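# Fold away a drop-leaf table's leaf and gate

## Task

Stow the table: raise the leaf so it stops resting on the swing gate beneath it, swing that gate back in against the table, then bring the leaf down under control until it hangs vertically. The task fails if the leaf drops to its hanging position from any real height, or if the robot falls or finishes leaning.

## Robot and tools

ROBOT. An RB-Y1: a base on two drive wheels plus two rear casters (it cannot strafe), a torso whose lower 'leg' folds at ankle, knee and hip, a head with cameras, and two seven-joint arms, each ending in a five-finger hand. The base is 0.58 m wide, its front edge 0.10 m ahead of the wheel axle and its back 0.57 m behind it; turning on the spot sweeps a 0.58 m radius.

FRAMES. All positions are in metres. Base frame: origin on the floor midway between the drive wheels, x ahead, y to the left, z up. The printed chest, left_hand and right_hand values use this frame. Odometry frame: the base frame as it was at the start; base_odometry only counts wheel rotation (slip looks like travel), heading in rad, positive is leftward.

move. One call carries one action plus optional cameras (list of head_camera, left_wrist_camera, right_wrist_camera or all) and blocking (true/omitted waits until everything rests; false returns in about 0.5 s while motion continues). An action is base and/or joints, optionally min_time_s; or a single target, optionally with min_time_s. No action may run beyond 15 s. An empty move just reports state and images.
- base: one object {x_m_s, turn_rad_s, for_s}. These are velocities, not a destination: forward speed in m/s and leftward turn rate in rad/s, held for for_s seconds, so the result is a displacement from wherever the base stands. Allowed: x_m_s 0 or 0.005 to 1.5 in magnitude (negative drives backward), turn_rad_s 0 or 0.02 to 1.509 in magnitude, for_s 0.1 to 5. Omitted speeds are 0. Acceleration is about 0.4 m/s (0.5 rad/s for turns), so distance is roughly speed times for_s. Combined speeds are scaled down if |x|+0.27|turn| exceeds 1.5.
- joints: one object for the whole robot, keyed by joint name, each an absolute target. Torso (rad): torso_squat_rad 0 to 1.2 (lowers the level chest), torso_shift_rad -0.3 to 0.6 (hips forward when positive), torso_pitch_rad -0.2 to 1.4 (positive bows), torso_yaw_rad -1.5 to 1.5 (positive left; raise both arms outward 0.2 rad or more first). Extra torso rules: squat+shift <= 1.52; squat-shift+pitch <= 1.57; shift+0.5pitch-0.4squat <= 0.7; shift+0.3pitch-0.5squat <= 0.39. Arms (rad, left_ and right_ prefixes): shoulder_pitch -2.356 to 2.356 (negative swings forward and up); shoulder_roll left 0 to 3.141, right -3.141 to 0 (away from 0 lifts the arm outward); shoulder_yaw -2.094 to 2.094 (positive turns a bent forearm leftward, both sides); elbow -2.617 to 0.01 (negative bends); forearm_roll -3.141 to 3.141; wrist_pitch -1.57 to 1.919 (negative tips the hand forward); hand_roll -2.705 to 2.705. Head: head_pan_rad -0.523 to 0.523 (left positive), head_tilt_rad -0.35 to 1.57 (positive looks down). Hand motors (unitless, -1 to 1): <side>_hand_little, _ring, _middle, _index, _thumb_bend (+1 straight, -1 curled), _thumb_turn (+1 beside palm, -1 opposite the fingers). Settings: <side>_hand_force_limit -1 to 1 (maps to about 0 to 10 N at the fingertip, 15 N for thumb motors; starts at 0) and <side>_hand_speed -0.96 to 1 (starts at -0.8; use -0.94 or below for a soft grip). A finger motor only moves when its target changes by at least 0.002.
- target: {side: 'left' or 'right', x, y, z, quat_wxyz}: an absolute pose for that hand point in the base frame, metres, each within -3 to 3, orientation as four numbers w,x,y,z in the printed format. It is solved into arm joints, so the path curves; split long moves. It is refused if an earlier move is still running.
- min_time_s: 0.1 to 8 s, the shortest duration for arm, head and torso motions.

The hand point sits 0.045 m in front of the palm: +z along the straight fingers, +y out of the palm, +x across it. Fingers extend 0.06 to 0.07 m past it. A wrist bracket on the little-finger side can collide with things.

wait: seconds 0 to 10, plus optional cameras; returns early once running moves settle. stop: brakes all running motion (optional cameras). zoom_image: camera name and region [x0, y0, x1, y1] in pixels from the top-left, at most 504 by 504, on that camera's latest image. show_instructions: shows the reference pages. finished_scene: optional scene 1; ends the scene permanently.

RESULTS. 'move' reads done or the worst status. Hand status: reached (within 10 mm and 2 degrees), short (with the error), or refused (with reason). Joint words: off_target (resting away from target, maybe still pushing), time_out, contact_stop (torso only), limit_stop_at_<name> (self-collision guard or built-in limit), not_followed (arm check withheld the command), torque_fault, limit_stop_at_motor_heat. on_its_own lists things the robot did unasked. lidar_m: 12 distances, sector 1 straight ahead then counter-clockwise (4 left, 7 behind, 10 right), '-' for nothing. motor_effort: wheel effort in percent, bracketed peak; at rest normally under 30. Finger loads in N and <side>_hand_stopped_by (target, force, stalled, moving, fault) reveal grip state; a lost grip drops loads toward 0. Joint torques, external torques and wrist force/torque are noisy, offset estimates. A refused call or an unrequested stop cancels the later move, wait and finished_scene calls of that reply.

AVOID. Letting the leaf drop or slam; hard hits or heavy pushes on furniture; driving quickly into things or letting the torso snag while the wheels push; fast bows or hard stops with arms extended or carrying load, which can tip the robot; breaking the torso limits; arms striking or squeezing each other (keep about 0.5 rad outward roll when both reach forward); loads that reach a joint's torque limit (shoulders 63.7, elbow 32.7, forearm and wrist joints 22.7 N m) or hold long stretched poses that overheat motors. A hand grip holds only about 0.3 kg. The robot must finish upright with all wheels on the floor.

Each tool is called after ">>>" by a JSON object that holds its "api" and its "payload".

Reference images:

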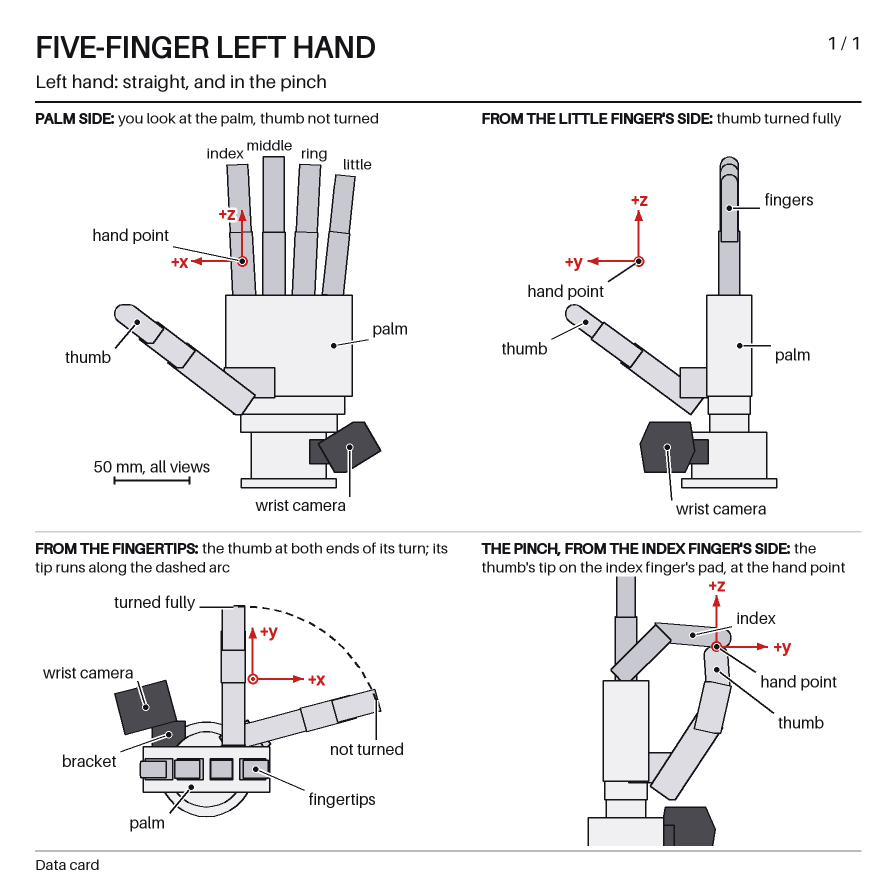

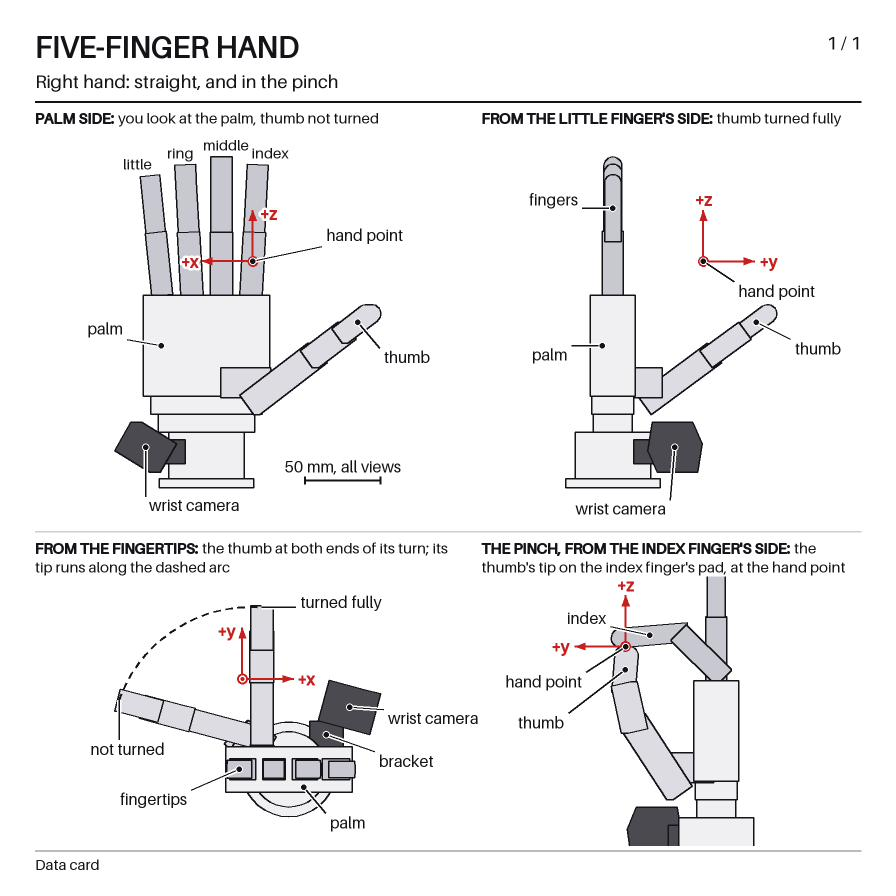

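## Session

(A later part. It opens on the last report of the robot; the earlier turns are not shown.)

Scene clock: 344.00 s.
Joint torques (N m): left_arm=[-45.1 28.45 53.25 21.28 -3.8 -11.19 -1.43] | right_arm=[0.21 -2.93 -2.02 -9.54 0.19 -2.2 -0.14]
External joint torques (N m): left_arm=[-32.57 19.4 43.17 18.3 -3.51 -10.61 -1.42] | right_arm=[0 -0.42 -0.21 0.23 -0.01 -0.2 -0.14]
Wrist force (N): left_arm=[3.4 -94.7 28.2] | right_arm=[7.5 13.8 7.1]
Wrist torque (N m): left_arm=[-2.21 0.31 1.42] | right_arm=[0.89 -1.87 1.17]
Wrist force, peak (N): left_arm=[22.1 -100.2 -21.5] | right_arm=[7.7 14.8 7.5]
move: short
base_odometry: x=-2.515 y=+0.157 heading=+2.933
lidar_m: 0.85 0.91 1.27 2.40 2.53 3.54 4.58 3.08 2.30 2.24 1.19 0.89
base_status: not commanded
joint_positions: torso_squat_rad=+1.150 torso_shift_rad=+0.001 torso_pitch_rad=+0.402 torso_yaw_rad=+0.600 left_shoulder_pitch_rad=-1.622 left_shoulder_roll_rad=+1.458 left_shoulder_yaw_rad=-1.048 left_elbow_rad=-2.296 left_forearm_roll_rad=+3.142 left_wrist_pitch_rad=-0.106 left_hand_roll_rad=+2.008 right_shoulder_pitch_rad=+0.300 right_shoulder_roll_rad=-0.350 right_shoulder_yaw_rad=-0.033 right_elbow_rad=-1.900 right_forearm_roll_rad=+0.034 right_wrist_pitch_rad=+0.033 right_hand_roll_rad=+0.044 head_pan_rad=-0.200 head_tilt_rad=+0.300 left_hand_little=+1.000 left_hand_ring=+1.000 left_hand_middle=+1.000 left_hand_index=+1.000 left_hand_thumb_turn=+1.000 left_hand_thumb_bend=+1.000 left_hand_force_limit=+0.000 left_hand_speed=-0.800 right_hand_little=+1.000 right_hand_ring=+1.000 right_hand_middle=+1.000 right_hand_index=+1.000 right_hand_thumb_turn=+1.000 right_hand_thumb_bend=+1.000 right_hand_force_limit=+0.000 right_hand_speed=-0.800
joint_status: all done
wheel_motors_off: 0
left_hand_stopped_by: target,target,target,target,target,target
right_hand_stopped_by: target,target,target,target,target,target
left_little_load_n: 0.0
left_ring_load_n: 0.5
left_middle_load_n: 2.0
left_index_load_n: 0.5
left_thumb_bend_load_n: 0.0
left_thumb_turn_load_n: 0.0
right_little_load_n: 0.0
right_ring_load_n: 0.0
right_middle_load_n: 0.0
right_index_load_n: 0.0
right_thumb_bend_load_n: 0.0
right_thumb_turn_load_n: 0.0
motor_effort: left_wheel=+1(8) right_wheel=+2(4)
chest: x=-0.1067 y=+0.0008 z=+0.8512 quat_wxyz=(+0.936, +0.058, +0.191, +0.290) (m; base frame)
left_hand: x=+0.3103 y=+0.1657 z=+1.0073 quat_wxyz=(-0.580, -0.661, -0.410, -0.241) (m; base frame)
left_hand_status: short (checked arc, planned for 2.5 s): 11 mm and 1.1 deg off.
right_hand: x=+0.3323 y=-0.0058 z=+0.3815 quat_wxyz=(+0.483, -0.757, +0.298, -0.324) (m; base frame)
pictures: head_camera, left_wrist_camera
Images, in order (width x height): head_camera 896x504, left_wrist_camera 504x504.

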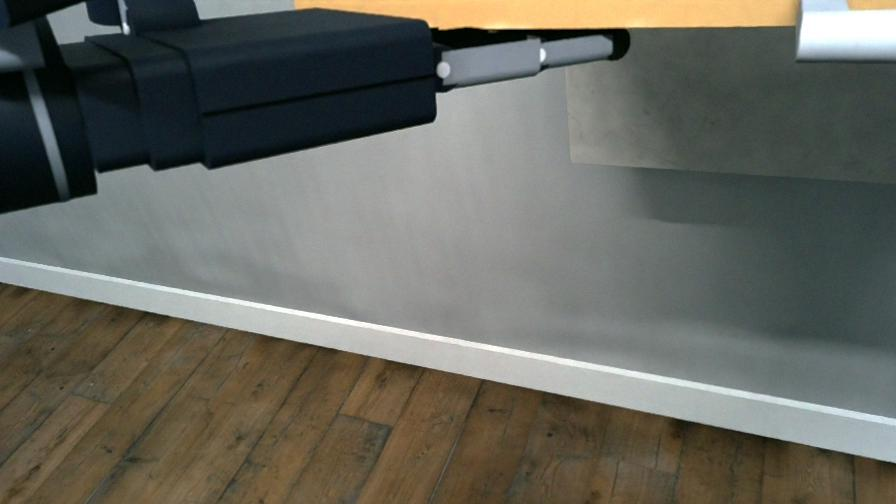

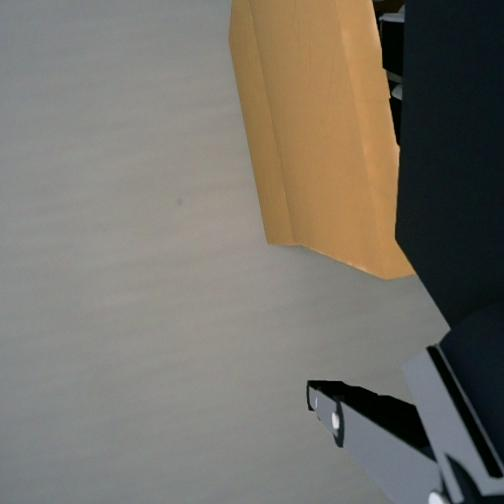

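>>> {"api": "move", "payload": {"target": {"side": "left", "x": 0.301, "y": 0.165, "z": 0.987, "quat_wxyz": [0.599, 0.6484, 0.3758, 0.2821]}, "min_time_s": 1.5, "cameras": ["head_camera", "left_wrist_camera"]}}

Scene clock: 347.93 s.
Joint torques (N m): left_arm=[-12.37 8.42 14.88 -0.72 -1.09 -0.56 -0.28] | right_arm=[-0.11 -3.07 -2.13 -9.61 0.3 -2.01 -0.25]
External joint torques (N m): left_arm=[0.13 -1.27 4.53 -1.33 -0.61 0.06 -0.27] | right_arm=[-0.29 -0.54 -0.31 0.18 0.1 -0.01 -0.25]
Wrist force (N): left_arm=[2.9 -9.4 -0.9] | right_arm=[7.6 13.9 7.2]
Wrist torque (N m): left_arm=[-0.12 -0.12 0.07] | right_arm=[0.91 -1.87 1.15]
Wrist force, peak (N): left_arm=[17.6 -101.3 -17.7] | right_arm=[7.7 15.0 7.6]
move: done
base_odometry: x=-2.515 y=+0.157 heading=+2.933
lidar_m: 0.86 0.91 1.27 2.41 2.52 3.57 4.56 3.08 2.30 2.22 1.17 0.88
base_status: not commanded
joint_positions: torso_squat_rad=+1.150 torso_shift_rad=+0.000 torso_pitch_rad=+0.400 torso_yaw_rad=+0.600 left_shoulder_pitch_rad=-1.310 left_shoulder_roll_rad=+1.330 left_shoulder_yaw_rad=-0.869 left_elbow_rad=-2.345 left_forearm_roll_rad=+2.907 left_wrist_pitch_rad=-0.202 left_hand_roll_rad=+1.948 right_shoulder_pitch_rad=+0.300 right_shoulder_roll_rad=-0.350 right_shoulder_yaw_rad=-0.033 right_elbow_rad=-1.900 right_forearm_roll_rad=+0.034 right_wrist_pitch_rad=+0.033 right_hand_roll_rad=+0.044 head_pan_rad=-0.200 head_tilt_rad=+0.300 left_hand_little=+1.000 left_hand_ring=+1.000 left_hand_middle=+1.000 left_hand_index=+1.000 left_hand_thumb_turn=+1.000 left_hand_thumb_bend=+1.000 left_hand_force_limit=+0.000 left_hand_speed=-0.800 right_hand_little=+1.000 right_hand_ring=+1.000 right_hand_middle=+1.000 right_hand_index=+1.000 right_hand_thumb_turn=+1.000 right_hand_thumb_bend=+1.000 right_hand_force_limit=+0.000 right_hand_speed=-0.800
joint_status: all done
wheel_motors_off: 0
left_hand_stopped_by: target,target,target,target,target,target
right_hand_stopped_by: target,target,target,target,target,target
left_little_load_n: 0.0
left_ring_load_n: 0.0
left_middle_load_n: 0.0
left_index_load_n: 0.0
left_thumb_bend_load_n: 0.0
left_thumb_turn_load_n: 0.0
right_little_load_n: 0.0
right_ring_load_n: 0.0
right_middle_load_n: 0.0
right_index_load_n: 0.0
right_thumb_bend_load_n: 0.0
right_thumb_turn_load_n: 0.0
motor_effort: left_wheel=+1(8) right_wheel=+2(3)
chest: x=-0.1073 y=+0.0007 z=+0.8514 quat_wxyz=(+0.936, +0.058, +0.190, +0.290) (m; base frame)
left_hand: x=+0.3002 y=+0.1655 z=+0.9876 quat_wxyz=(-0.598, -0.648, -0.377, -0.283) (m; base frame)
left_hand_status: reached (checked arc, planned for 1.5 s): 1 mm and 0.2 deg off.
right_hand: x=+0.3324 y=-0.0056 z=+0.3824 quat_wxyz=(+0.483, -0.757, +0.298, -0.324) (m; base frame)
pictures: head_camera, left_wrist_camera
Images, in order (width x height): head_camera 896x504, left_wrist_camera 504x504.

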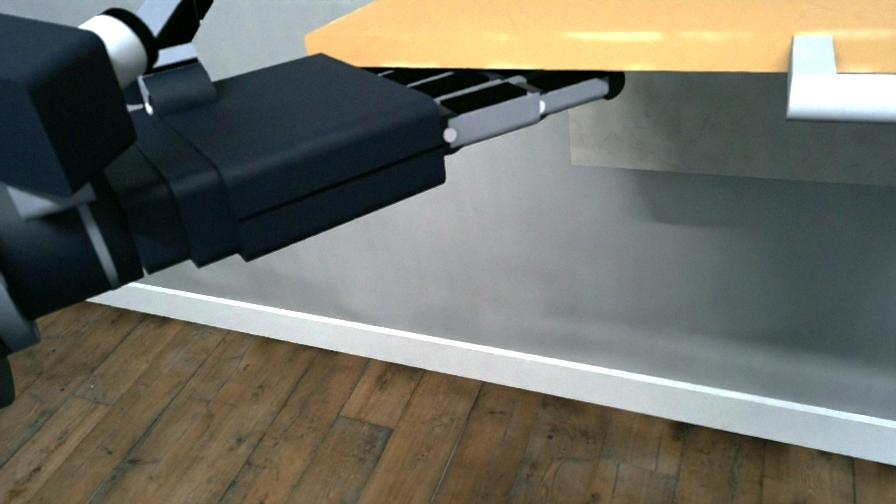

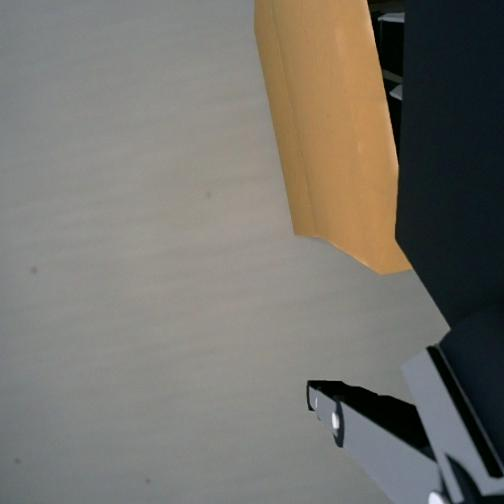

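>>> {"api": "move", "payload": {"target": {"side": "right", "x": 0.22, "y": -0.3, "z": 0.6, "quat_wxyz": [0.6329, 0, 0.7742, 0]}, "min_time_s": 3, "cameras": ["head_camera", "right_wrist_camera"]}}

Scene clock: 372.83 s.
Joint torques (N m): left_arm=[-13.03 8.71 15 -0.6 -1.05 -0.54 -0.35] | right_arm=[16.11 -2.8 -5.69 -4.27 0.04 -2.29 -0.4]
External joint torques (N m): left_arm=[-0.53 -0.99 4.64 -1.21 -0.57 0.08 -0.34] | right_arm=[1.35 -1.37 -1.25 -0.26 -0.28 -0.22 -0.38]
Wrist force (N): left_arm=[3.4 -9.4 -0.1] | right_arm=[14.0 8.8 6.7]
Wrist torque (N m): left_arm=[-0.11 -0.14 0.08] | right_arm=[0.56 -2.28 1.32]
Wrist force, peak (N): left_arm=[3.4 -10.5 0.4] | right_arm=[14.0 12.0 7.0]
move: done
base_odometry: x=-2.515 y=+0.157 heading=+2.933
lidar_m: 0.85 0.90 1.26 2.42 2.53 3.54 4.57 3.08 2.30 2.22 1.20 0.88
base_status: not commanded
joint_positions: torso_squat_rad=+1.150 torso_shift_rad=+0.000 torso_pitch_rad=+0.400 torso_yaw_rad=+0.600 left_shoulder_pitch_rad=-1.310 left_shoulder_roll_rad=+1.330 left_shoulder_yaw_rad=-0.869 left_elbow_rad=-2.345 left_forearm_roll_rad=+2.907 left_wrist_pitch_rad=-0.202 left_hand_roll_rad=+1.948 right_shoulder_pitch_rad=+1.279 right_shoulder_roll_rad=-0.373 right_shoulder_yaw_rad=-0.176 right_elbow_rad=-2.082 right_forearm_roll_rad=-0.844 right_wrist_pitch_rad=-0.838 right_hand_roll_rad=-1.428 head_pan_rad=-0.200 head_tilt_rad=+0.300 left_hand_little=+1.000 left_hand_ring=+1.000 left_hand_middle=+1.000 left_hand_index=+1.000 left_hand_thumb_turn=+1.000 left_hand_thumb_bend=+1.000 left_hand_force_limit=+0.000 left_hand_speed=-0.800 right_hand_little=+1.000 right_hand_ring=+1.000 right_hand_middle=+1.000 right_hand_index=+1.000 right_hand_thumb_turn=+1.000 right_hand_thumb_bend=+1.000 right_hand_force_limit=+0.000 right_hand_speed=-0.800
joint_status: all done
wheel_motors_off: 0
left_hand_stopped_by: target,target,target,target,target,target
right_hand_stopped_by: target,target,target,target,target,target
left_little_load_n: 0.0
left_ring_load_n: 0.0
left_middle_load_n: 0.0
left_index_load_n: 0.0
left_thumb_bend_load_n: 0.0
left_thumb_turn_load_n: 0.0
right_little_load_n: 0.0
right_ring_load_n: 0.0
right_middle_load_n: 0.0
right_index_load_n: 0.0
right_thumb_bend_load_n: 0.0
right_thumb_turn_load_n: 0.0
motor_effort: left_wheel=+1(2) right_wheel=+2(4)
chest: x=-0.1073 y=+0.0007 z=+0.8514 quat_wxyz=(+0.936, +0.058, +0.190, +0.290) (m; base frame)
left_hand: x=+0.3002 y=+0.1655 z=+0.9876 quat_wxyz=(-0.598, -0.648, -0.377, -0.283) (m; base frame)
right_hand: x=+0.2199 y=-0.2999 z=+0.6001 quat_wxyz=(+0.632, +0.000, +0.775, -0.001) (m; base frame)
right_hand_status: reached (checked arc, planned for 3.0 s): 0 mm and 0.2 deg off.
pictures: head_camera, right_wrist_camera
Images, in order (width x height): head_camera 896x504, right_wrist_camera 504x504.

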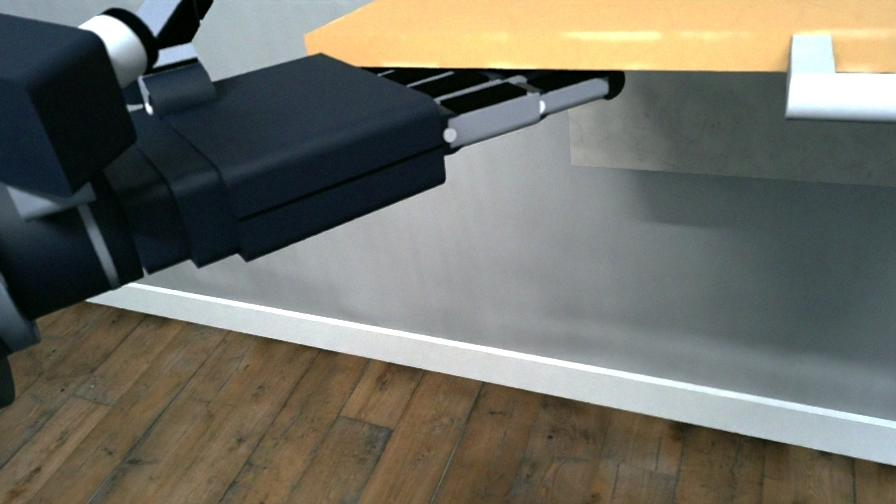

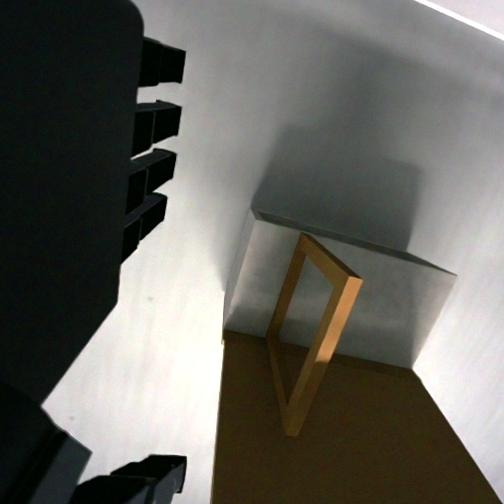

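>>> {"api": "move", "payload": {"target": {"side": "right", "x": 0.42, "y": -0.24, "z": 0.71, "quat_wxyz": [0.6329, 0, 0.7742, 0]}, "min_time_s": 3, "cameras": ["head_camera", "right_wrist_camera"]}}

Scene clock: 383.97 s.
Joint torques (N m): left_arm=[-12.67 8.79 14.99 -0.28 -1.08 -0.44 -0.22] | right_arm=[4.82 -3.68 -8.61 -5.52 1.24 -0.35 -0.02]
External joint torques (N m): left_arm=[-0.17 -0.9 4.63 -0.89 -0.6 0.18 -0.22] | right_arm=[-1.78 -1.29 -1.14 -0.01 -0.12 0.2 0.01]
Wrist force (N): left_arm=[1.7 -9.3 -2.6] | right_arm=[13.8 8.9 6.6]
Wrist torque (N m): left_arm=[-0.05 -0.08 -0.04] | right_arm=[0.62 -2.23 1.41]
Wrist force, peak (N): left_arm=[4.3 -10.2 1.0] | right_arm=[14.7 9.4 6.1]
move: done
base_odometry: x=-2.515 y=+0.157 heading=+2.933
lidar_m: 0.86 0.90 1.27 2.41 2.53 3.56 4.56 3.08 2.30 2.23 1.18 0.88
base_status: not commanded
joint_positions: torso_squat_rad=+1.150 torso_shift_rad=+0.000 torso_pitch_rad=+0.400 torso_yaw_rad=+0.600 left_shoulder_pitch_rad=-1.310 left_shoulder_roll_rad=+1.330 left_shoulder_yaw_rad=-0.869 left_elbow_rad=-2.345 left_forearm_roll_rad=+2.907 left_wrist_pitch_rad=-0.202 left_hand_roll_rad=+1.948 right_shoulder_pitch_rad=+1.099 right_shoulder_roll_rad=-0.826 right_shoulder_yaw_rad=-0.644 right_elbow_rad=-2.559 right_forearm_roll_rad=-2.369 right_wrist_pitch_rad=-0.719 right_hand_roll_rad=-0.263 head_pan_rad=-0.200 head_tilt_rad=+0.300 left_hand_little=+1.000 left_hand_ring=+1.000 left_hand_middle=+1.000 left_hand_index=+1.000 left_hand_thumb_turn=+1.000 left_hand_thumb_bend=+1.000 left_hand_force_limit=+0.000 left_hand_speed=-0.800 right_hand_little=+1.000 right_hand_ring=+1.000 right_hand_middle=+1.000 right_hand_index=+1.000 right_hand_thumb_turn=+1.000 right_hand_thumb_bend=+1.000 right_hand_force_limit=+0.000 right_hand_speed=-0.800
joint_status: all done
wheel_motors_off: 0
left_hand_stopped_by: target,target,target,target,target,target
right_hand_stopped_by: target,target,target,target,target,target
left_little_load_n: 0.0
left_ring_load_n: 0.0
left_middle_load_n: 0.0
left_index_load_n: 0.0
left_thumb_bend_load_n: 0.0
left_thumb_turn_load_n: 0.0
right_little_load_n: 0.0
right_ring_load_n: 0.0
right_middle_load_n: 0.0
right_index_load_n: 0.0
right_thumb_bend_load_n: -0.5
right_thumb_turn_load_n: 0.0
motor_effort: left_wheel=+0(1) right_wheel=+2(4)
chest: x=-0.1073 y=+0.0007 z=+0.8514 quat_wxyz=(+0.936, +0.058, +0.190, +0.290) (m; base frame)
left_hand: x=+0.3001 y=+0.1655 z=+0.9876 quat_wxyz=(-0.598, -0.648, -0.377, -0.283) (m; base frame)
right_hand: x=+0.4199 y=-0.2401 z=+0.7098 quat_wxyz=(+0.633, +0.000, +0.774, +0.000) (m; base frame)
right_hand_status: reached (checked arc, planned for 3.0 s): 0 mm and 0.0 deg off.
pictures: head_camera, right_wrist_camera
Images, in order (width x height): head_camera 896x504, right_wrist_camera 504x504.

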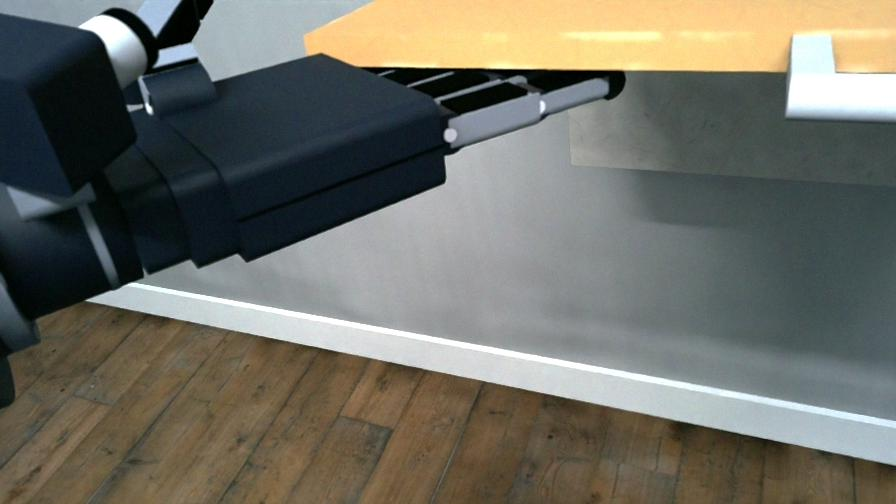

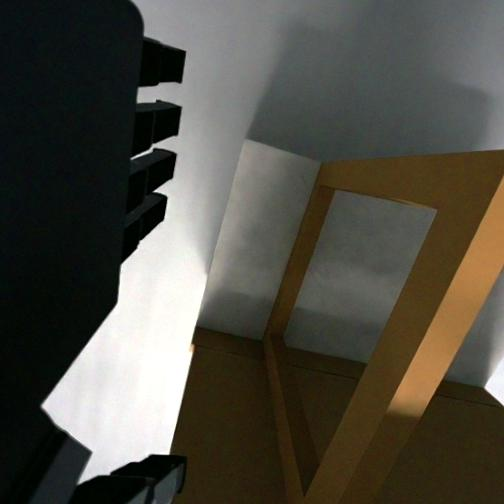

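>>> {"api": "move", "payload": {"target": {"side": "right", "x": 0.42, "y": -0.15, "z": 0.71, "quat_wxyz": [0.6329, 0, 0.7742, 0]}, "min_time_s": 2, "cameras": ["right_wrist_camera"]}}

>>> {"api": "move", "payload": {"target": {"side": "right", "x": 0.42, "y": -0.09, "z": 0.71, "quat_wxyz": [0.6329, 0, 0.7742, 0]}, "min_time_s": 2.5, "cameras": ["right_wrist_camera"]}}

Scene clock: 390.47 s.
Joint torques (N m): left_arm=[-12.63 8.32 14.89 -0.1 -1.09 -0.53 -0.28] | right_arm=[1.2 -6.97 -4.23 -7.96 2.08 -0.61 -0.02]
External joint torques (N m): left_arm=[-0.13 -1.37 4.53 -0.71 -0.61 0.09 -0.27] | right_arm=[-1.89 -1.43 1.83 -0.17 0.28 -0.57 0]
Wrist force (N): left_arm=[1.9 -8.8 -2.0] | right_arm=[14.1 8.8 6.5]
Wrist torque (N m): left_arm=[0.00 -0.16 0.02] | right_arm=[0.55 -2.33 1.41]
Wrist force, peak (N): left_arm=[1.9 -10.2 -2.2] | right_arm=[15.0 8.7 6.6]
move: short
base_odometry: x=-2.515 y=+0.157 heading=+2.933
lidar_m: 0.86 0.90 1.27 2.40 2.53 3.54 4.57 3.08 2.30 2.23 1.18 0.87
base_status: not commanded
joint_positions: torso_squat_rad=+1.150 torso_shift_rad=+0.000 torso_pitch_rad=+0.400 torso_yaw_rad=+0.600 left_shoulder_pitch_rad=-1.310 left_shoulder_roll_rad=+1.330 left_shoulder_yaw_rad=-0.869 left_elbow_rad=-2.345 left_forearm_roll_rad=+2.907 left_wrist_pitch_rad=-0.202 left_hand_roll_rad=+1.948 right_shoulder_pitch_rad=+0.734 right_shoulder_roll_rad=-0.932 right_shoulder_yaw_rad=-0.250 right_elbow_rad=-2.617 right_forearm_roll_rad=-2.268 right_wrist_pitch_rad=-1.016 right_hand_roll_rad=-0.034 head_pan_rad=-0.200 head_tilt_rad=+0.300 left_hand_little=+1.000 left_hand_ring=+1.000 left_hand_middle=+1.000 left_hand_index=+1.000 left_hand_thumb_turn=+1.000 left_hand_thumb_bend=+1.000 left_hand_force_limit=+0.000 left_hand_speed=-0.800 right_hand_little=+1.000 right_hand_ring=+1.000 right_hand_middle=+1.000 right_hand_index=+1.000 right_hand_thumb_turn=+1.000 right_hand_thumb_bend=+1.000 right_hand_force_limit=+0.000 right_hand_speed=-0.800
joint_status: all done
wheel_motors_off: 0
left_hand_stopped_by: target,target,target,target,target,target
right_hand_stopped_by: target,target,target,target,target,target
left_little_load_n: 0.0
left_ring_load_n: 0.0
left_middle_load_n: 0.0
left_index_load_n: 0.0
left_thumb_bend_load_n: 0.5
left_thumb_turn_load_n: -0.5
right_little_load_n: 0.0
right_ring_load_n: 0.0
right_middle_load_n: 0.0
right_index_load_n: 0.0
right_thumb_bend_load_n: 0.0
right_thumb_turn_load_n: 0.0
motor_effort: left_wheel=+0(1) right_wheel=+3(5)
chest: x=-0.1073 y=+0.0007 z=+0.8514 quat_wxyz=(+0.936, +0.058, +0.190, +0.290) (m; base frame)
left_hand: x=+0.3001 y=+0.1654 z=+0.9876 quat_wxyz=(-0.598, -0.648, -0.377, -0.283) (m; base frame)
right_hand: x=+0.4204 y=-0.1503 z=+0.7094 quat_wxyz=(+0.661, -0.005, +0.751, +0.016) (m; base frame)
right_hand_status: short (checked arc, as near as the solve gets, planned for 2.0 s): 1 mm and 4.6 deg off. The place is met; only the turn is off.
pictures: right_wrist_camera
Images, in order (width x height): right_wrist_camera 504x504.

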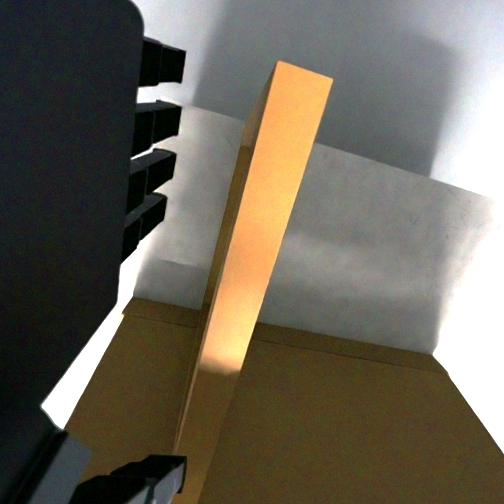

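Scene clock: 393.30 s.
Joint torques (N m): left_arm=[-12.7 8.75 14.81 -0.01 -1.14 -0.62 -0.4] | right_arm=[-2.07 -5.35 -2.81 -8.74 2 0.01 0.13]
External joint torques (N m): left_arm=[-0.21 -0.95 4.45 -0.62 -0.66 0 -0.4] | right_arm=[-1.85 1.24 2.02 -0.02 0.09 -0.51 0.15]
Wrist force (N): left_arm=[0.7 -9.1 -1.5] | right_arm=[13.9 8.5 6.3]
Wrist torque (N m): left_arm=[-0.05 -0.04 -0.09] | right_arm=[0.55 -2.27 1.29]
Wrist force, peak (N): left_arm=[1.7 -9.8 -2.7] | right_arm=[14.4 9.1 6.5]
move: short
base_odometry: x=-2.515 y=+0.157 heading=+2.933
lidar_m: 0.85 0.90 1.27 2.40 2.54 3.55 4.57 3.10 2.30 2.23 1.19 0.88
base_status: not commanded
joint_positions: torso_squat_rad=+1.150 torso_shift_rad=+0.000 torso_pitch_rad=+0.400 torso_yaw_rad=+0.600 left_shoulder_pitch_rad=-1.310 left_shoulder_roll_rad=+1.330 left_shoulder_yaw_rad=-0.869 left_elbow_rad=-2.346 left_forearm_roll_rad=+2.907 left_wrist_pitch_rad=-0.202 left_hand_roll_rad=+1.948 right_shoulder_pitch_rad=+0.353 right_shoulder_roll_rad=-0.874 right_shoulder_yaw_rad=+0.084 right_elbow_rad=-2.617 right_forearm_roll_rad=-2.216 right_wrist_pitch_rad=-1.242 right_hand_roll_rad=+0.234 head_pan_rad=-0.200 head_tilt_rad=+0.300 left_hand_little=+1.000 left_hand_ring=+1.000 left_hand_middle=+1.000 left_hand_index=+1.000 left_hand_thumb_turn=+1.000 left_hand_thumb_bend=+1.000 left_hand_force_limit=+0.000 left_hand_speed=-0.800 right_hand_little=+1.000 right_hand_ring=+1.000 right_hand_middle=+1.000 right_hand_index=+1.000 right_hand_thumb_turn=+1.000 right_hand_thumb_bend=+1.000 right_hand_force_limit=+0.000 right_hand_speed=-0.800
joint_status: all done
wheel_motors_off: 0
left_hand_stopped_by: target,target,target,target,target,target
right_hand_stopped_by: target,target,target,target,target,target
left_little_load_n: 0.5
left_ring_load_n: 0.5
left_middle_load_n: 0.0
left_index_load_n: 0.0
left_thumb_bend_load_n: 0.0
left_thumb_turn_load_n: 0.0
right_little_load_n: 0.0
right_ring_load_n: 0.0
right_middle_load_n: 0.0
right_index_load_n: 0.0
right_thumb_bend_load_n: 0.0
right_thumb_turn_load_n: 0.0
motor_effort: left_wheel=+0(1) right_wheel=+3(4)
chest: x=-0.1073 y=+0.0007 z=+0.8514 quat_wxyz=(+0.936, +0.058, +0.190, +0.290) (m; base frame)
left_hand: x=+0.3001 y=+0.1654 z=+0.9876 quat_wxyz=(-0.598, -0.648, -0.377, -0.283) (m; base frame)
right_hand: x=+0.4204 y=-0.0900 z=+0.7094 quat_wxyz=(+0.664, +0.007, +0.747, +0.005) (m; base frame)
right_hand_status: short (checked arc, as near as the solve gets, planned for 2.5 s): 1 mm and 4.8 deg off. The place is met; only the turn is off.
pictures: right_wrist_camera
Images, in order (width x height): right_wrist_camera 504x504.

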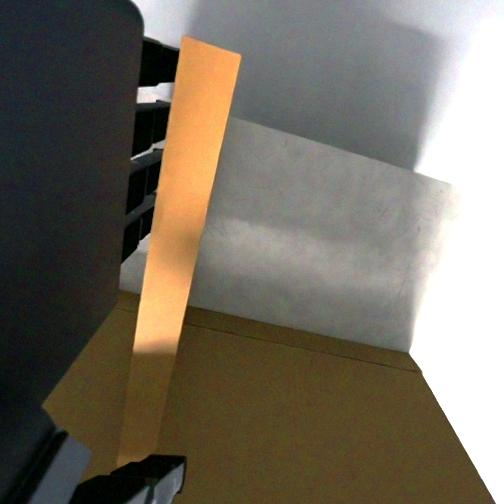

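>>> {"api": "move", "payload": {"target": {"side": "right", "x": 0.43, "y": -0.05, "z": 0.71, "quat_wxyz": [0.6329, 0, 0.7742, 0]}, "min_time_s": 2, "cameras": ["right_wrist_camera"]}}

>>> {"api": "move", "payload": {"target": {"side": "right", "x": 0.44, "y": -0.0, "z": 0.71, "quat_wxyz": [0.6329, 0, 0.7742, 0]}, "min_time_s": 2.5, "cameras": ["head_camera", "right_wrist_camera"]}}

Scene clock: 399.27 s.
Joint torques (N m): left_arm=[-12.27 8.6 14.73 0.3 -1.03 -0.73 -0.39] | right_arm=[-4.83 -5.06 -1.68 -8.71 1 0.83 -0.03]
External joint torques (N m): left_arm=[0.22 -1.1 4.37 -0.31 -0.55 -0.11 -0.38] | right_arm=[-1.71 1.27 2.68 -0.2 -0.77 -0.12 -0.01]
Wrist force (N): left_arm=[1.1 -9.1 -1.2] | right_arm=[12.9 7.8 5.9]
Wrist torque (N m): left_arm=[-0.06 -0.08 -0.07] | right_arm=[0.80 -2.31 1.27]
Wrist force, peak (N): left_arm=[1.2 -10.1 -1.5] | right_arm=[15.2 8.5 5.9]
move: done
base_odometry: x=-2.515 y=+0.157 heading=+2.933
lidar_m: 0.85 0.91 1.26 2.40 2.51 3.55 4.56 3.10 2.29 2.23 1.18 0.89
base_status: not commanded
joint_positions: torso_squat_rad=+1.150 torso_shift_rad=+0.000 torso_pitch_rad=+0.400 torso_yaw_rad=+0.600 left_shoulder_pitch_rad=-1.310 left_shoulder_roll_rad=+1.330 left_shoulder_yaw_rad=-0.869 left_elbow_rad=-2.346 left_forearm_roll_rad=+2.907 left_wrist_pitch_rad=-0.202 left_hand_roll_rad=+1.948 right_shoulder_pitch_rad=+0.099 right_shoulder_roll_rad=-0.807 right_shoulder_yaw_rad=+0.188 right_elbow_rad=-2.617 right_forearm_roll_rad=-2.334 right_wrist_pitch_rad=-1.387 right_hand_roll_rad=+0.475 head_pan_rad=-0.200 head_tilt_rad=+0.300 left_hand_little=+1.000 left_hand_ring=+1.000 left_hand_middle=+1.000 left_hand_index=+1.000 left_hand_thumb_turn=+1.000 left_hand_thumb_bend=+1.000 left_hand_force_limit=+0.000 left_hand_speed=-0.800 right_hand_little=+1.000 right_hand_ring=+1.000 right_hand_middle=+1.000 right_hand_index=+1.000 right_hand_thumb_turn=+1.000 right_hand_thumb_bend=+1.000 right_hand_force_limit=+0.000 right_hand_speed=-0.800
joint_status: all done
wheel_motors_off: 0
left_hand_stopped_by: target,target,target,target,target,target
right_hand_stopped_by: target,target,target,target,target,target
left_little_load_n: 0.0
left_ring_load_n: 0.0
left_middle_load_n: 0.0
left_index_load_n: 0.0
left_thumb_bend_load_n: 0.0
left_thumb_turn_load_n: 0.0
right_little_load_n: 0.0
right_ring_load_n: 0.5
right_middle_load_n: 0.0
right_index_load_n: 0.0
right_thumb_bend_load_n: 0.0
right_thumb_turn_load_n: 0.0
motor_effort: left_wheel=+1(1) right_wheel=+2(4)
chest: x=-0.1073 y=+0.0007 z=+0.8514 quat_wxyz=(+0.936, +0.058, +0.190, +0.290) (m; base frame)
left_hand: x=+0.3001 y=+0.1654 z=+0.9877 quat_wxyz=(-0.598, -0.648, -0.377, -0.283) (m; base frame)
right_hand: x=+0.4303 y=-0.0501 z=+0.7098 quat_wxyz=(+0.638, +0.002, +0.770, +0.000) (m; base frame)
right_hand_status: reached (checked arc, planned for 2.0 s): 0 mm and 0.8 deg off.
pictures: right_wrist_camera
Images, in order (width x height): right_wrist_camera 504x504.

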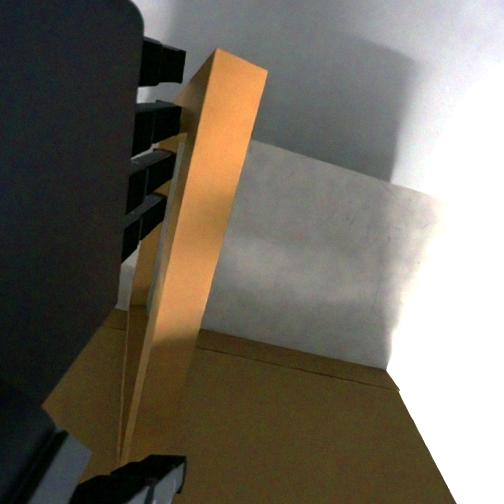

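Scene clock: 402.10 s.
Joint torques (N m): left_arm=[-12.63 8.62 14.79 0.58 -1.14 -0.91 -0.29] | right_arm=[-8.68 -3.34 -1.73 -7.56 1.49 0.8 0.08]
External joint torques (N m): left_arm=[-0.13 -1.07 4.43 -0.04 -0.66 -0.29 -0.28] | right_arm=[-2.37 1.33 1.93 0.82 -0.16 -0.38 0.1]
Wrist force (N): left_arm=[0.6 -8.9 -1.9] | right_arm=[13.4 8.5 6.4]
Wrist torque (N m): left_arm=[-0.02 -0.14 -0.05] | right_arm=[0.70 -2.30 1.32]
Wrist force, peak (N): left_arm=[1.5 -9.7 -2.2] | right_arm=[15.5 6.7 6.3]
move: done
base_odometry: x=-2.515 y=+0.157 heading=+2.933
lidar_m: 0.85 0.90 1.27 2.41 2.54 3.55 4.57 3.08 2.30 2.23 1.19 0.89
base_status: not commanded
joint_positions: torso_squat_rad=+1.150 torso_shift_rad=+0.000 torso_pitch_rad=+0.400 torso_yaw_rad=+0.600 left_shoulder_pitch_rad=-1.310 left_shoulder_roll_rad=+1.329 left_shoulder_yaw_rad=-0.869 left_elbow_rad=-2.346 left_forearm_roll_rad=+2.907 left_wrist_pitch_rad=-0.202 left_hand_roll_rad=+1.948 right_shoulder_pitch_rad=-0.133 right_shoulder_roll_rad=-0.682 right_shoulder_yaw_rad=+0.312 right_elbow_rad=-2.514 right_forearm_roll_rad=-2.299 right_wrist_pitch_rad=-1.456 right_hand_roll_rad=+0.605 head_pan_rad=-0.200 head_tilt_rad=+0.300 left_hand_little=+1.000 left_hand_ring=+1.000 left_hand_middle=+1.000 left_hand_index=+1.000 left_hand_thumb_turn=+1.000 left_hand_thumb_bend=+1.000 left_hand_force_limit=+0.000 left_hand_speed=-0.800 right_hand_little=+1.000 right_hand_ring=+1.000 right_hand_middle=+1.000 right_hand_index=+1.000 right_hand_thumb_turn=+1.000 right_hand_thumb_bend=+1.000 right_hand_force_limit=+0.000 right_hand_speed=-0.800
joint_status: all done
wheel_motors_off: 0
left_hand_stopped_by: target,target,target,target,target,target
right_hand_stopped_by: target,target,target,target,target,target
left_little_load_n: 0.0
left_ring_load_n: 0.0
left_middle_load_n: 0.0
left_index_load_n: 0.0
left_thumb_bend_load_n: 0.0
left_thumb_turn_load_n: 0.0
right_little_load_n: 0.0
right_ring_load_n: 0.0
right_middle_load_n: 0.0
right_index_load_n: 0.0
right_thumb_bend_load_n: 0.0
right_thumb_turn_load_n: 0.0
motor_effort: left_wheel=+0(1) right_wheel=+1(3)
chest: x=-0.1074 y=+0.0007 z=+0.8514 quat_wxyz=(+0.936, +0.058, +0.190, +0.290) (m; base frame)
left_hand: x=+0.3001 y=+0.1653 z=+0.9877 quat_wxyz=(-0.598, -0.648, -0.376, -0.283) (m; base frame)
right_hand: x=+0.4401 y=-0.0002 z=+0.7101 quat_wxyz=(+0.633, +0.000, +0.774, +0.000) (m; base frame)
right_hand_status: reached (checked arc, planned for 2.5 s): 0 mm and 0.0 deg off.
pictures: head_camera, right_wrist_camera
Images, in order (width x height): head_camera 896x504, right_wrist_camera 504x504.

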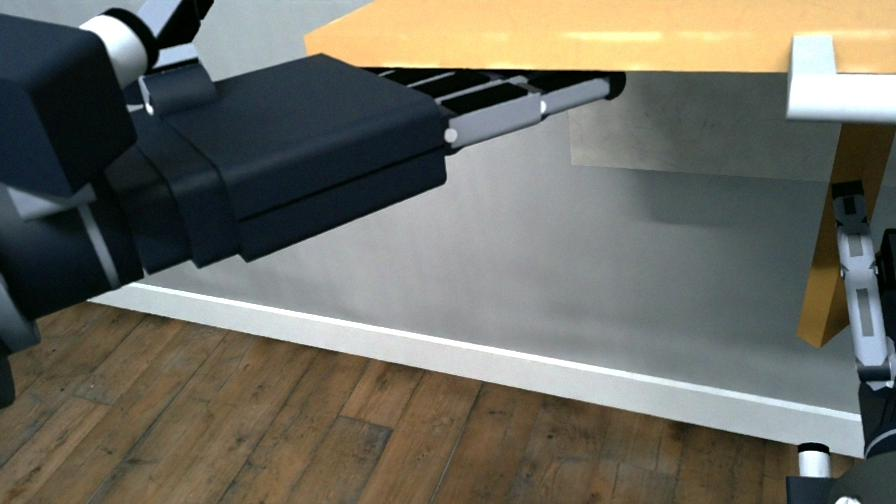

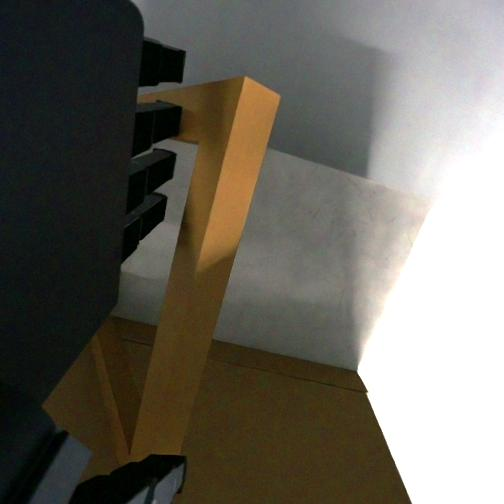

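>>> {"api": "move", "payload": {"target": {"side": "right", "x": 0.47, "y": 0.05, "z": 0.71, "quat_wxyz": [0.6298, -0.0773, 0.7703, 0.0632]}, "min_time_s": 2, "cameras": ["right_wrist_camera"]}}

>>> {"api": "move", "payload": {"target": {"side": "right", "x": 0.51, "y": 0.09, "z": 0.705, "quat_wxyz": [0.6203, -0.1538, 0.7588, 0.1257]}, "min_time_s": 2, "cameras": ["head_camera", "right_wrist_camera"]}}

Scene clock: 409.93 s.
Joint torques (N m): left_arm=[-12.48 9 14.72 0.43 -1.04 -0.83 -0.29] | right_arm=[-11.41 -8.46 -7.26 -7.72 1.62 1.54 -0.57]
External joint torques (N m): left_arm=[0.02 -0.69 4.37 -0.18 -0.56 -0.21 -0.29] | right_arm=[-2.8 -1.65 -1.82 0.46 0.01 0.4 -0.55]
Wrist force (N): left_arm=[0.7 -8.9 -3.1] | right_arm=[14.7 8.1 5.4]
Wrist torque (N m): left_arm=[0.05 -0.18 -0.06] | right_arm=[0.62 -2.13 1.31]
Wrist force, peak (N): left_arm=[0.1 -9.7 -3.2] | right_arm=[15.2 7.9 5.4]
move: done
base_odometry: x=-2.515 y=+0.157 heading=+2.933
lidar_m: 0.85 0.90 1.26 2.41 2.53 3.57 4.54 3.07 2.30 2.24 1.19 0.89
base_status: not commanded
joint_positions: torso_squat_rad=+1.150 torso_shift_rad=+0.000 torso_pitch_rad=+0.400 torso_yaw_rad=+0.600 left_shoulder_pitch_rad=-1.310 left_shoulder_roll_rad=+1.329 left_shoulder_yaw_rad=-0.868 left_elbow_rad=-2.346 left_forearm_roll_rad=+2.907 left_wrist_pitch_rad=-0.202 left_hand_roll_rad=+1.948 right_shoulder_pitch_rad=-0.228 right_shoulder_roll_rad=-0.822 right_shoulder_yaw_rad=+0.243 right_elbow_rad=-2.398 right_forearm_roll_rad=-2.577 right_wrist_pitch_rad=-1.276 right_hand_roll_rad=+0.580 head_pan_rad=-0.200 head_tilt_rad=+0.300 left_hand_little=+1.000 left_hand_ring=+1.000 left_hand_middle=+1.000 left_hand_index=+1.000 left_hand_thumb_turn=+1.000 left_hand_thumb_bend=+1.000 left_hand_force_limit=+0.000 left_hand_speed=-0.800 right_hand_little=+1.000 right_hand_ring=+1.000 right_hand_middle=+1.000 right_hand_index=+1.000 right_hand_thumb_turn=+1.000 right_hand_thumb_bend=+1.000 right_hand_force_limit=+0.000 right_hand_speed=-0.800
joint_status: all done
wheel_motors_off: 0
left_hand_stopped_by: target,target,target,target,target,target
right_hand_stopped_by: target,target,target,target,target,target
left_little_load_n: 0.0
left_ring_load_n: 0.0
left_middle_load_n: 0.0
left_index_load_n: 0.0
left_thumb_bend_load_n: 0.0
left_thumb_turn_load_n: 0.0
right_little_load_n: 0.0
right_ring_load_n: 0.0
right_middle_load_n: 0.0
right_index_load_n: 0.0
right_thumb_bend_load_n: 0.0
right_thumb_turn_load_n: 0.0
motor_effort: left_wheel=+0(1) right_wheel=+1(4)
chest: x=-0.1074 y=+0.0007 z=+0.8514 quat_wxyz=(+0.936, +0.058, +0.190, +0.290) (m; base frame)
left_hand: x=+0.3001 y=+0.1653 z=+0.9877 quat_wxyz=(-0.598, -0.648, -0.376, -0.283) (m; base frame)
right_hand: x=+0.4698 y=+0.0501 z=+0.7096 quat_wxyz=(+0.629, -0.077, +0.771, +0.063) (m; base frame)
right_hand_status: reached (checked arc, planned for 2.0 s): 0 mm and 0.1 deg off.
pictures: right_wrist_camera
Images, in order (width x height): right_wrist_camera 504x504.

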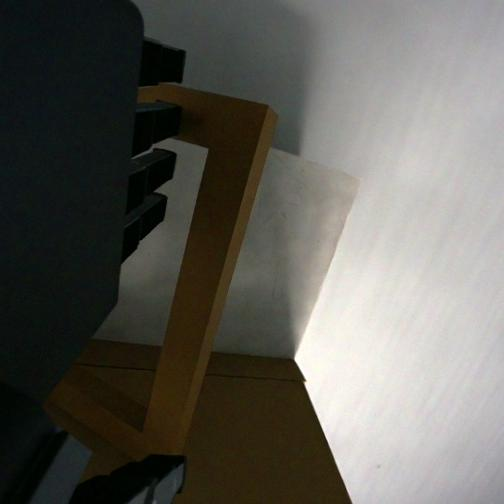

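Scene clock: 412.27 s.
Joint torques (N m): left_arm=[-12.37 9.05 14.49 0.54 -1.11 -0.76 -0.34] | right_arm=[-19.7 -8.63 -5.11 -15.47 0.85 7.59 -0.06]
External joint torques (N m): left_arm=[0.13 -0.65 4.13 -0.07 -0.63 -0.15 -0.34] | right_arm=[-8.48 1.05 2.67 -7.94 -0.57 6.54 -0.03]
Wrist force (N): left_arm=[0.6 -9.8 -2.1] | right_arm=[21.5 -8.4 5.7]
Wrist torque (N m): left_arm=[-0.13 -0.10 -0.06] | right_arm=[1.77 -1.68 1.63]
Wrist force, peak (N): left_arm=[2.3 -10.0 -2.5] | right_arm=[22.1 -9.1 5.9]
move: done
base_odometry: x=-2.515 y=+0.157 heading=+2.933
lidar_m: 0.85 0.90 1.27 2.41 2.53 3.55 4.56 3.08 2.29 2.23 1.19 0.88
base_status: not commanded
joint_positions: torso_squat_rad=+1.150 torso_shift_rad=+0.000 torso_pitch_rad=+0.400 torso_yaw_rad=+0.600 left_shoulder_pitch_rad=-1.310 left_shoulder_roll_rad=+1.329 left_shoulder_yaw_rad=-0.868 left_elbow_rad=-2.346 left_forearm_roll_rad=+2.907 left_wrist_pitch_rad=-0.202 left_hand_roll_rad=+1.948 right_shoulder_pitch_rad=-0.337 right_shoulder_roll_rad=-0.996 right_shoulder_yaw_rad=+0.211 right_elbow_rad=-2.181 right_forearm_roll_rad=-2.838 right_wrist_pitch_rad=-0.989 right_hand_roll_rad=+0.535 head_pan_rad=-0.200 head_tilt_rad=+0.300 left_hand_little=+1.000 left_hand_ring=+1.000 left_hand_middle=+1.000 left_hand_index=+1.000 left_hand_thumb_turn=+1.000 left_hand_thumb_bend=+1.000 left_hand_force_limit=+0.000 left_hand_speed=-0.800 right_hand_little=+1.000 right_hand_ring=+1.000 right_hand_middle=+1.000 right_hand_index=+1.000 right_hand_thumb_turn=+1.000 right_hand_thumb_bend=+1.000 right_hand_force_limit=+0.000 right_hand_speed=-0.800
joint_status: all done
wheel_motors_off: 0
left_hand_stopped_by: target,target,target,target,target,target
right_hand_stopped_by: target,target,target,target,target,target
left_little_load_n: 0.0
left_ring_load_n: 0.0
left_middle_load_n: 0.0
left_index_load_n: 0.0
left_thumb_bend_load_n: 0.0
left_thumb_turn_load_n: 0.0
right_little_load_n: 0.0
right_ring_load_n: 0.0
right_middle_load_n: 1.0
right_index_load_n: 1.5
right_thumb_bend_load_n: 0.0
right_thumb_turn_load_n: -0.5
motor_effort: left_wheel=-5(5) right_wheel=+3(4)
chest: x=-0.1074 y=+0.0006 z=+0.8515 quat_wxyz=(+0.936, +0.058, +0.190, +0.289) (m; base frame)
left_hand: x=+0.3000 y=+0.1650 z=+0.9878 quat_wxyz=(-0.598, -0.648, -0.376, -0.283) (m; base frame)
right_hand: x=+0.5107 y=+0.0883 z=+0.7034 quat_wxyz=(+0.619, -0.153, +0.760, +0.123) (m; base frame)
right_hand_status: reached (checked arc, planned for 2.0 s): 2 mm and 0.3 deg off.
pictures: head_camera, right_wrist_camera
Images, in order (width x height): head_camera 896x504, right_wrist_camera 504x504.

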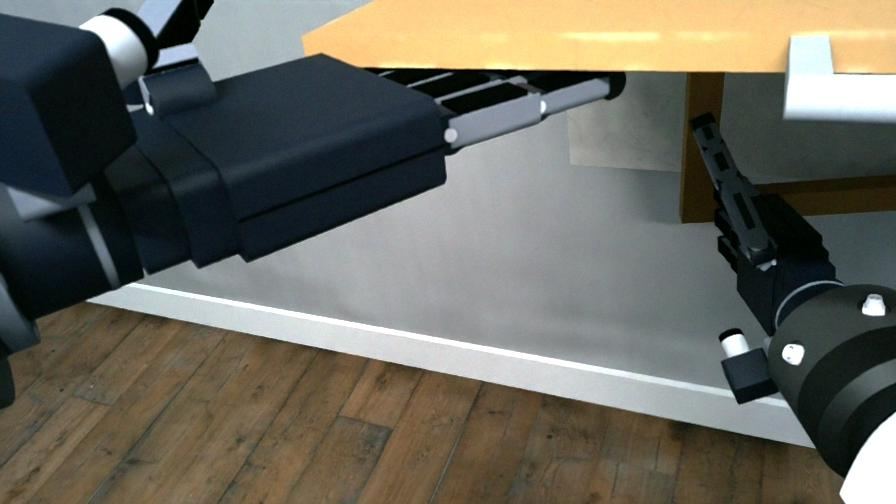

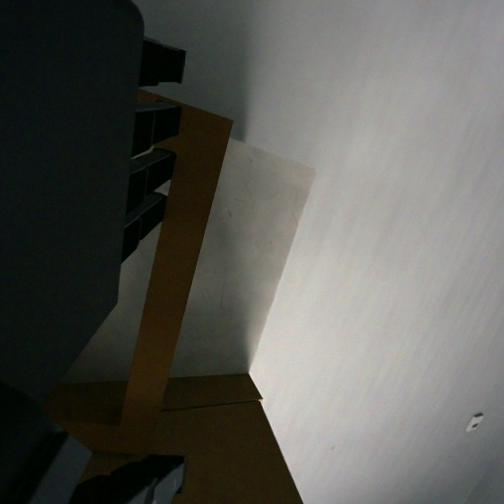

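>>> {"api": "move", "payload": {"joints": {"head_pan_rad": -0.5, "head_tilt_rad": 0.25}, "cameras": ["head_camera"]}}

Scene clock: 422.40 s.
Joint torques (N m): left_arm=[-12.62 8.98 15.07 0.7 -1.02 -0.88 -0.3] | right_arm=[-19.96 -9.11 -5.13 -15.62 0.88 7.52 -0.21]
External joint torques (N m): left_arm=[-0.12 -0.72 4.71 0.09 -0.54 -0.26 -0.3] | right_arm=[-8.73 0.58 2.65 -8.1 -0.54 6.46 -0.19]
Wrist force (N): left_arm=[0.8 -9.1 -2.5] | right_arm=[21.3 -9.2 5.2]
Wrist torque (N m): left_arm=[-0.01 -0.11 -0.06] | right_arm=[1.72 -1.67 1.58]
Wrist force, peak (N): left_arm=[1.0 -9.8 -2.7] | right_arm=[22.3 -8.5 5.4]
move: done
base_odometry: x=-2.515 y=+0.157 heading=+2.933
lidar_m: 0.85 0.89 1.28 2.40 2.53 3.55 4.57 3.08 2.31 2.22 1.18 0.88
base_status: not commanded
joint_positions: torso_squat_rad=+1.150 torso_shift_rad=+0.000 torso_pitch_rad=+0.400 torso_yaw_rad=+0.600 left_shoulder_pitch_rad=-1.310 left_shoulder_roll_rad=+1.329 left_shoulder_yaw_rad=-0.868 left_elbow_rad=-2.346 left_forearm_roll_rad=+2.907 left_wrist_pitch_rad=-0.202 left_hand_roll_rad=+1.948 right_shoulder_pitch_rad=-0.337 right_shoulder_roll_rad=-0.996 right_shoulder_yaw_rad=+0.211 right_elbow_rad=-2.181 right_forearm_roll_rad=-2.838 right_wrist_pitch_rad=-0.989 right_hand_roll_rad=+0.535 head_pan_rad=-0.500 head_tilt_rad=+0.250 left_hand_little=+1.000 left_hand_ring=+1.000 left_hand_middle=+1.000 left_hand_index=+1.000 left_hand_thumb_turn=+1.000 left_hand_thumb_bend=+1.000 left_hand_force_limit=+0.000 left_hand_speed=-0.800 right_hand_little=+1.000 right_hand_ring=+1.000 right_hand_middle=+1.000 right_hand_index=+1.000 right_hand_thumb_turn=+1.000 right_hand_thumb_bend=+1.000 right_hand_force_limit=+0.000 right_hand_speed=-0.800
joint_status: all done
wheel_motors_off: 0
left_hand_stopped_by: target,target,target,target,target,target
right_hand_stopped_by: target,target,target,target,target,target
left_little_load_n: 0.0
left_ring_load_n: 0.0
left_middle_load_n: 0.0
left_index_load_n: 0.0
left_thumb_bend_load_n: 0.0
left_thumb_turn_load_n: 0.0
right_little_load_n: 0.0
right_ring_load_n: 0.0
right_middle_load_n: 1.0
right_index_load_n: 1.5
right_thumb_bend_load_n: -0.5
right_thumb_turn_load_n: 0.0
motor_effort: left_wheel=-4(5) right_wheel=+4(5)
chest: x=-0.1074 y=+0.0006 z=+0.8515 quat_wxyz=(+0.936, +0.058, +0.190, +0.289) (m; base frame)
left_hand: x=+0.3000 y=+0.1650 z=+0.9878 quat_wxyz=(-0.598, -0.648, -0.376, -0.283) (m; base frame)
right_hand: x=+0.5107 y=+0.0883 z=+0.7034 quat_wxyz=(+0.619, -0.153, +0.760, +0.123) (m; base frame)
pictures: head_camera
Images, in order (width x height): head_camera 896x504.

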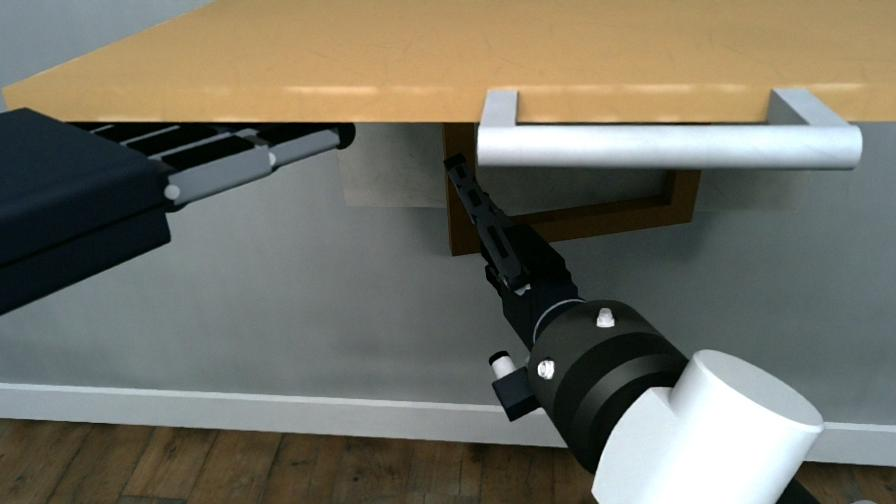

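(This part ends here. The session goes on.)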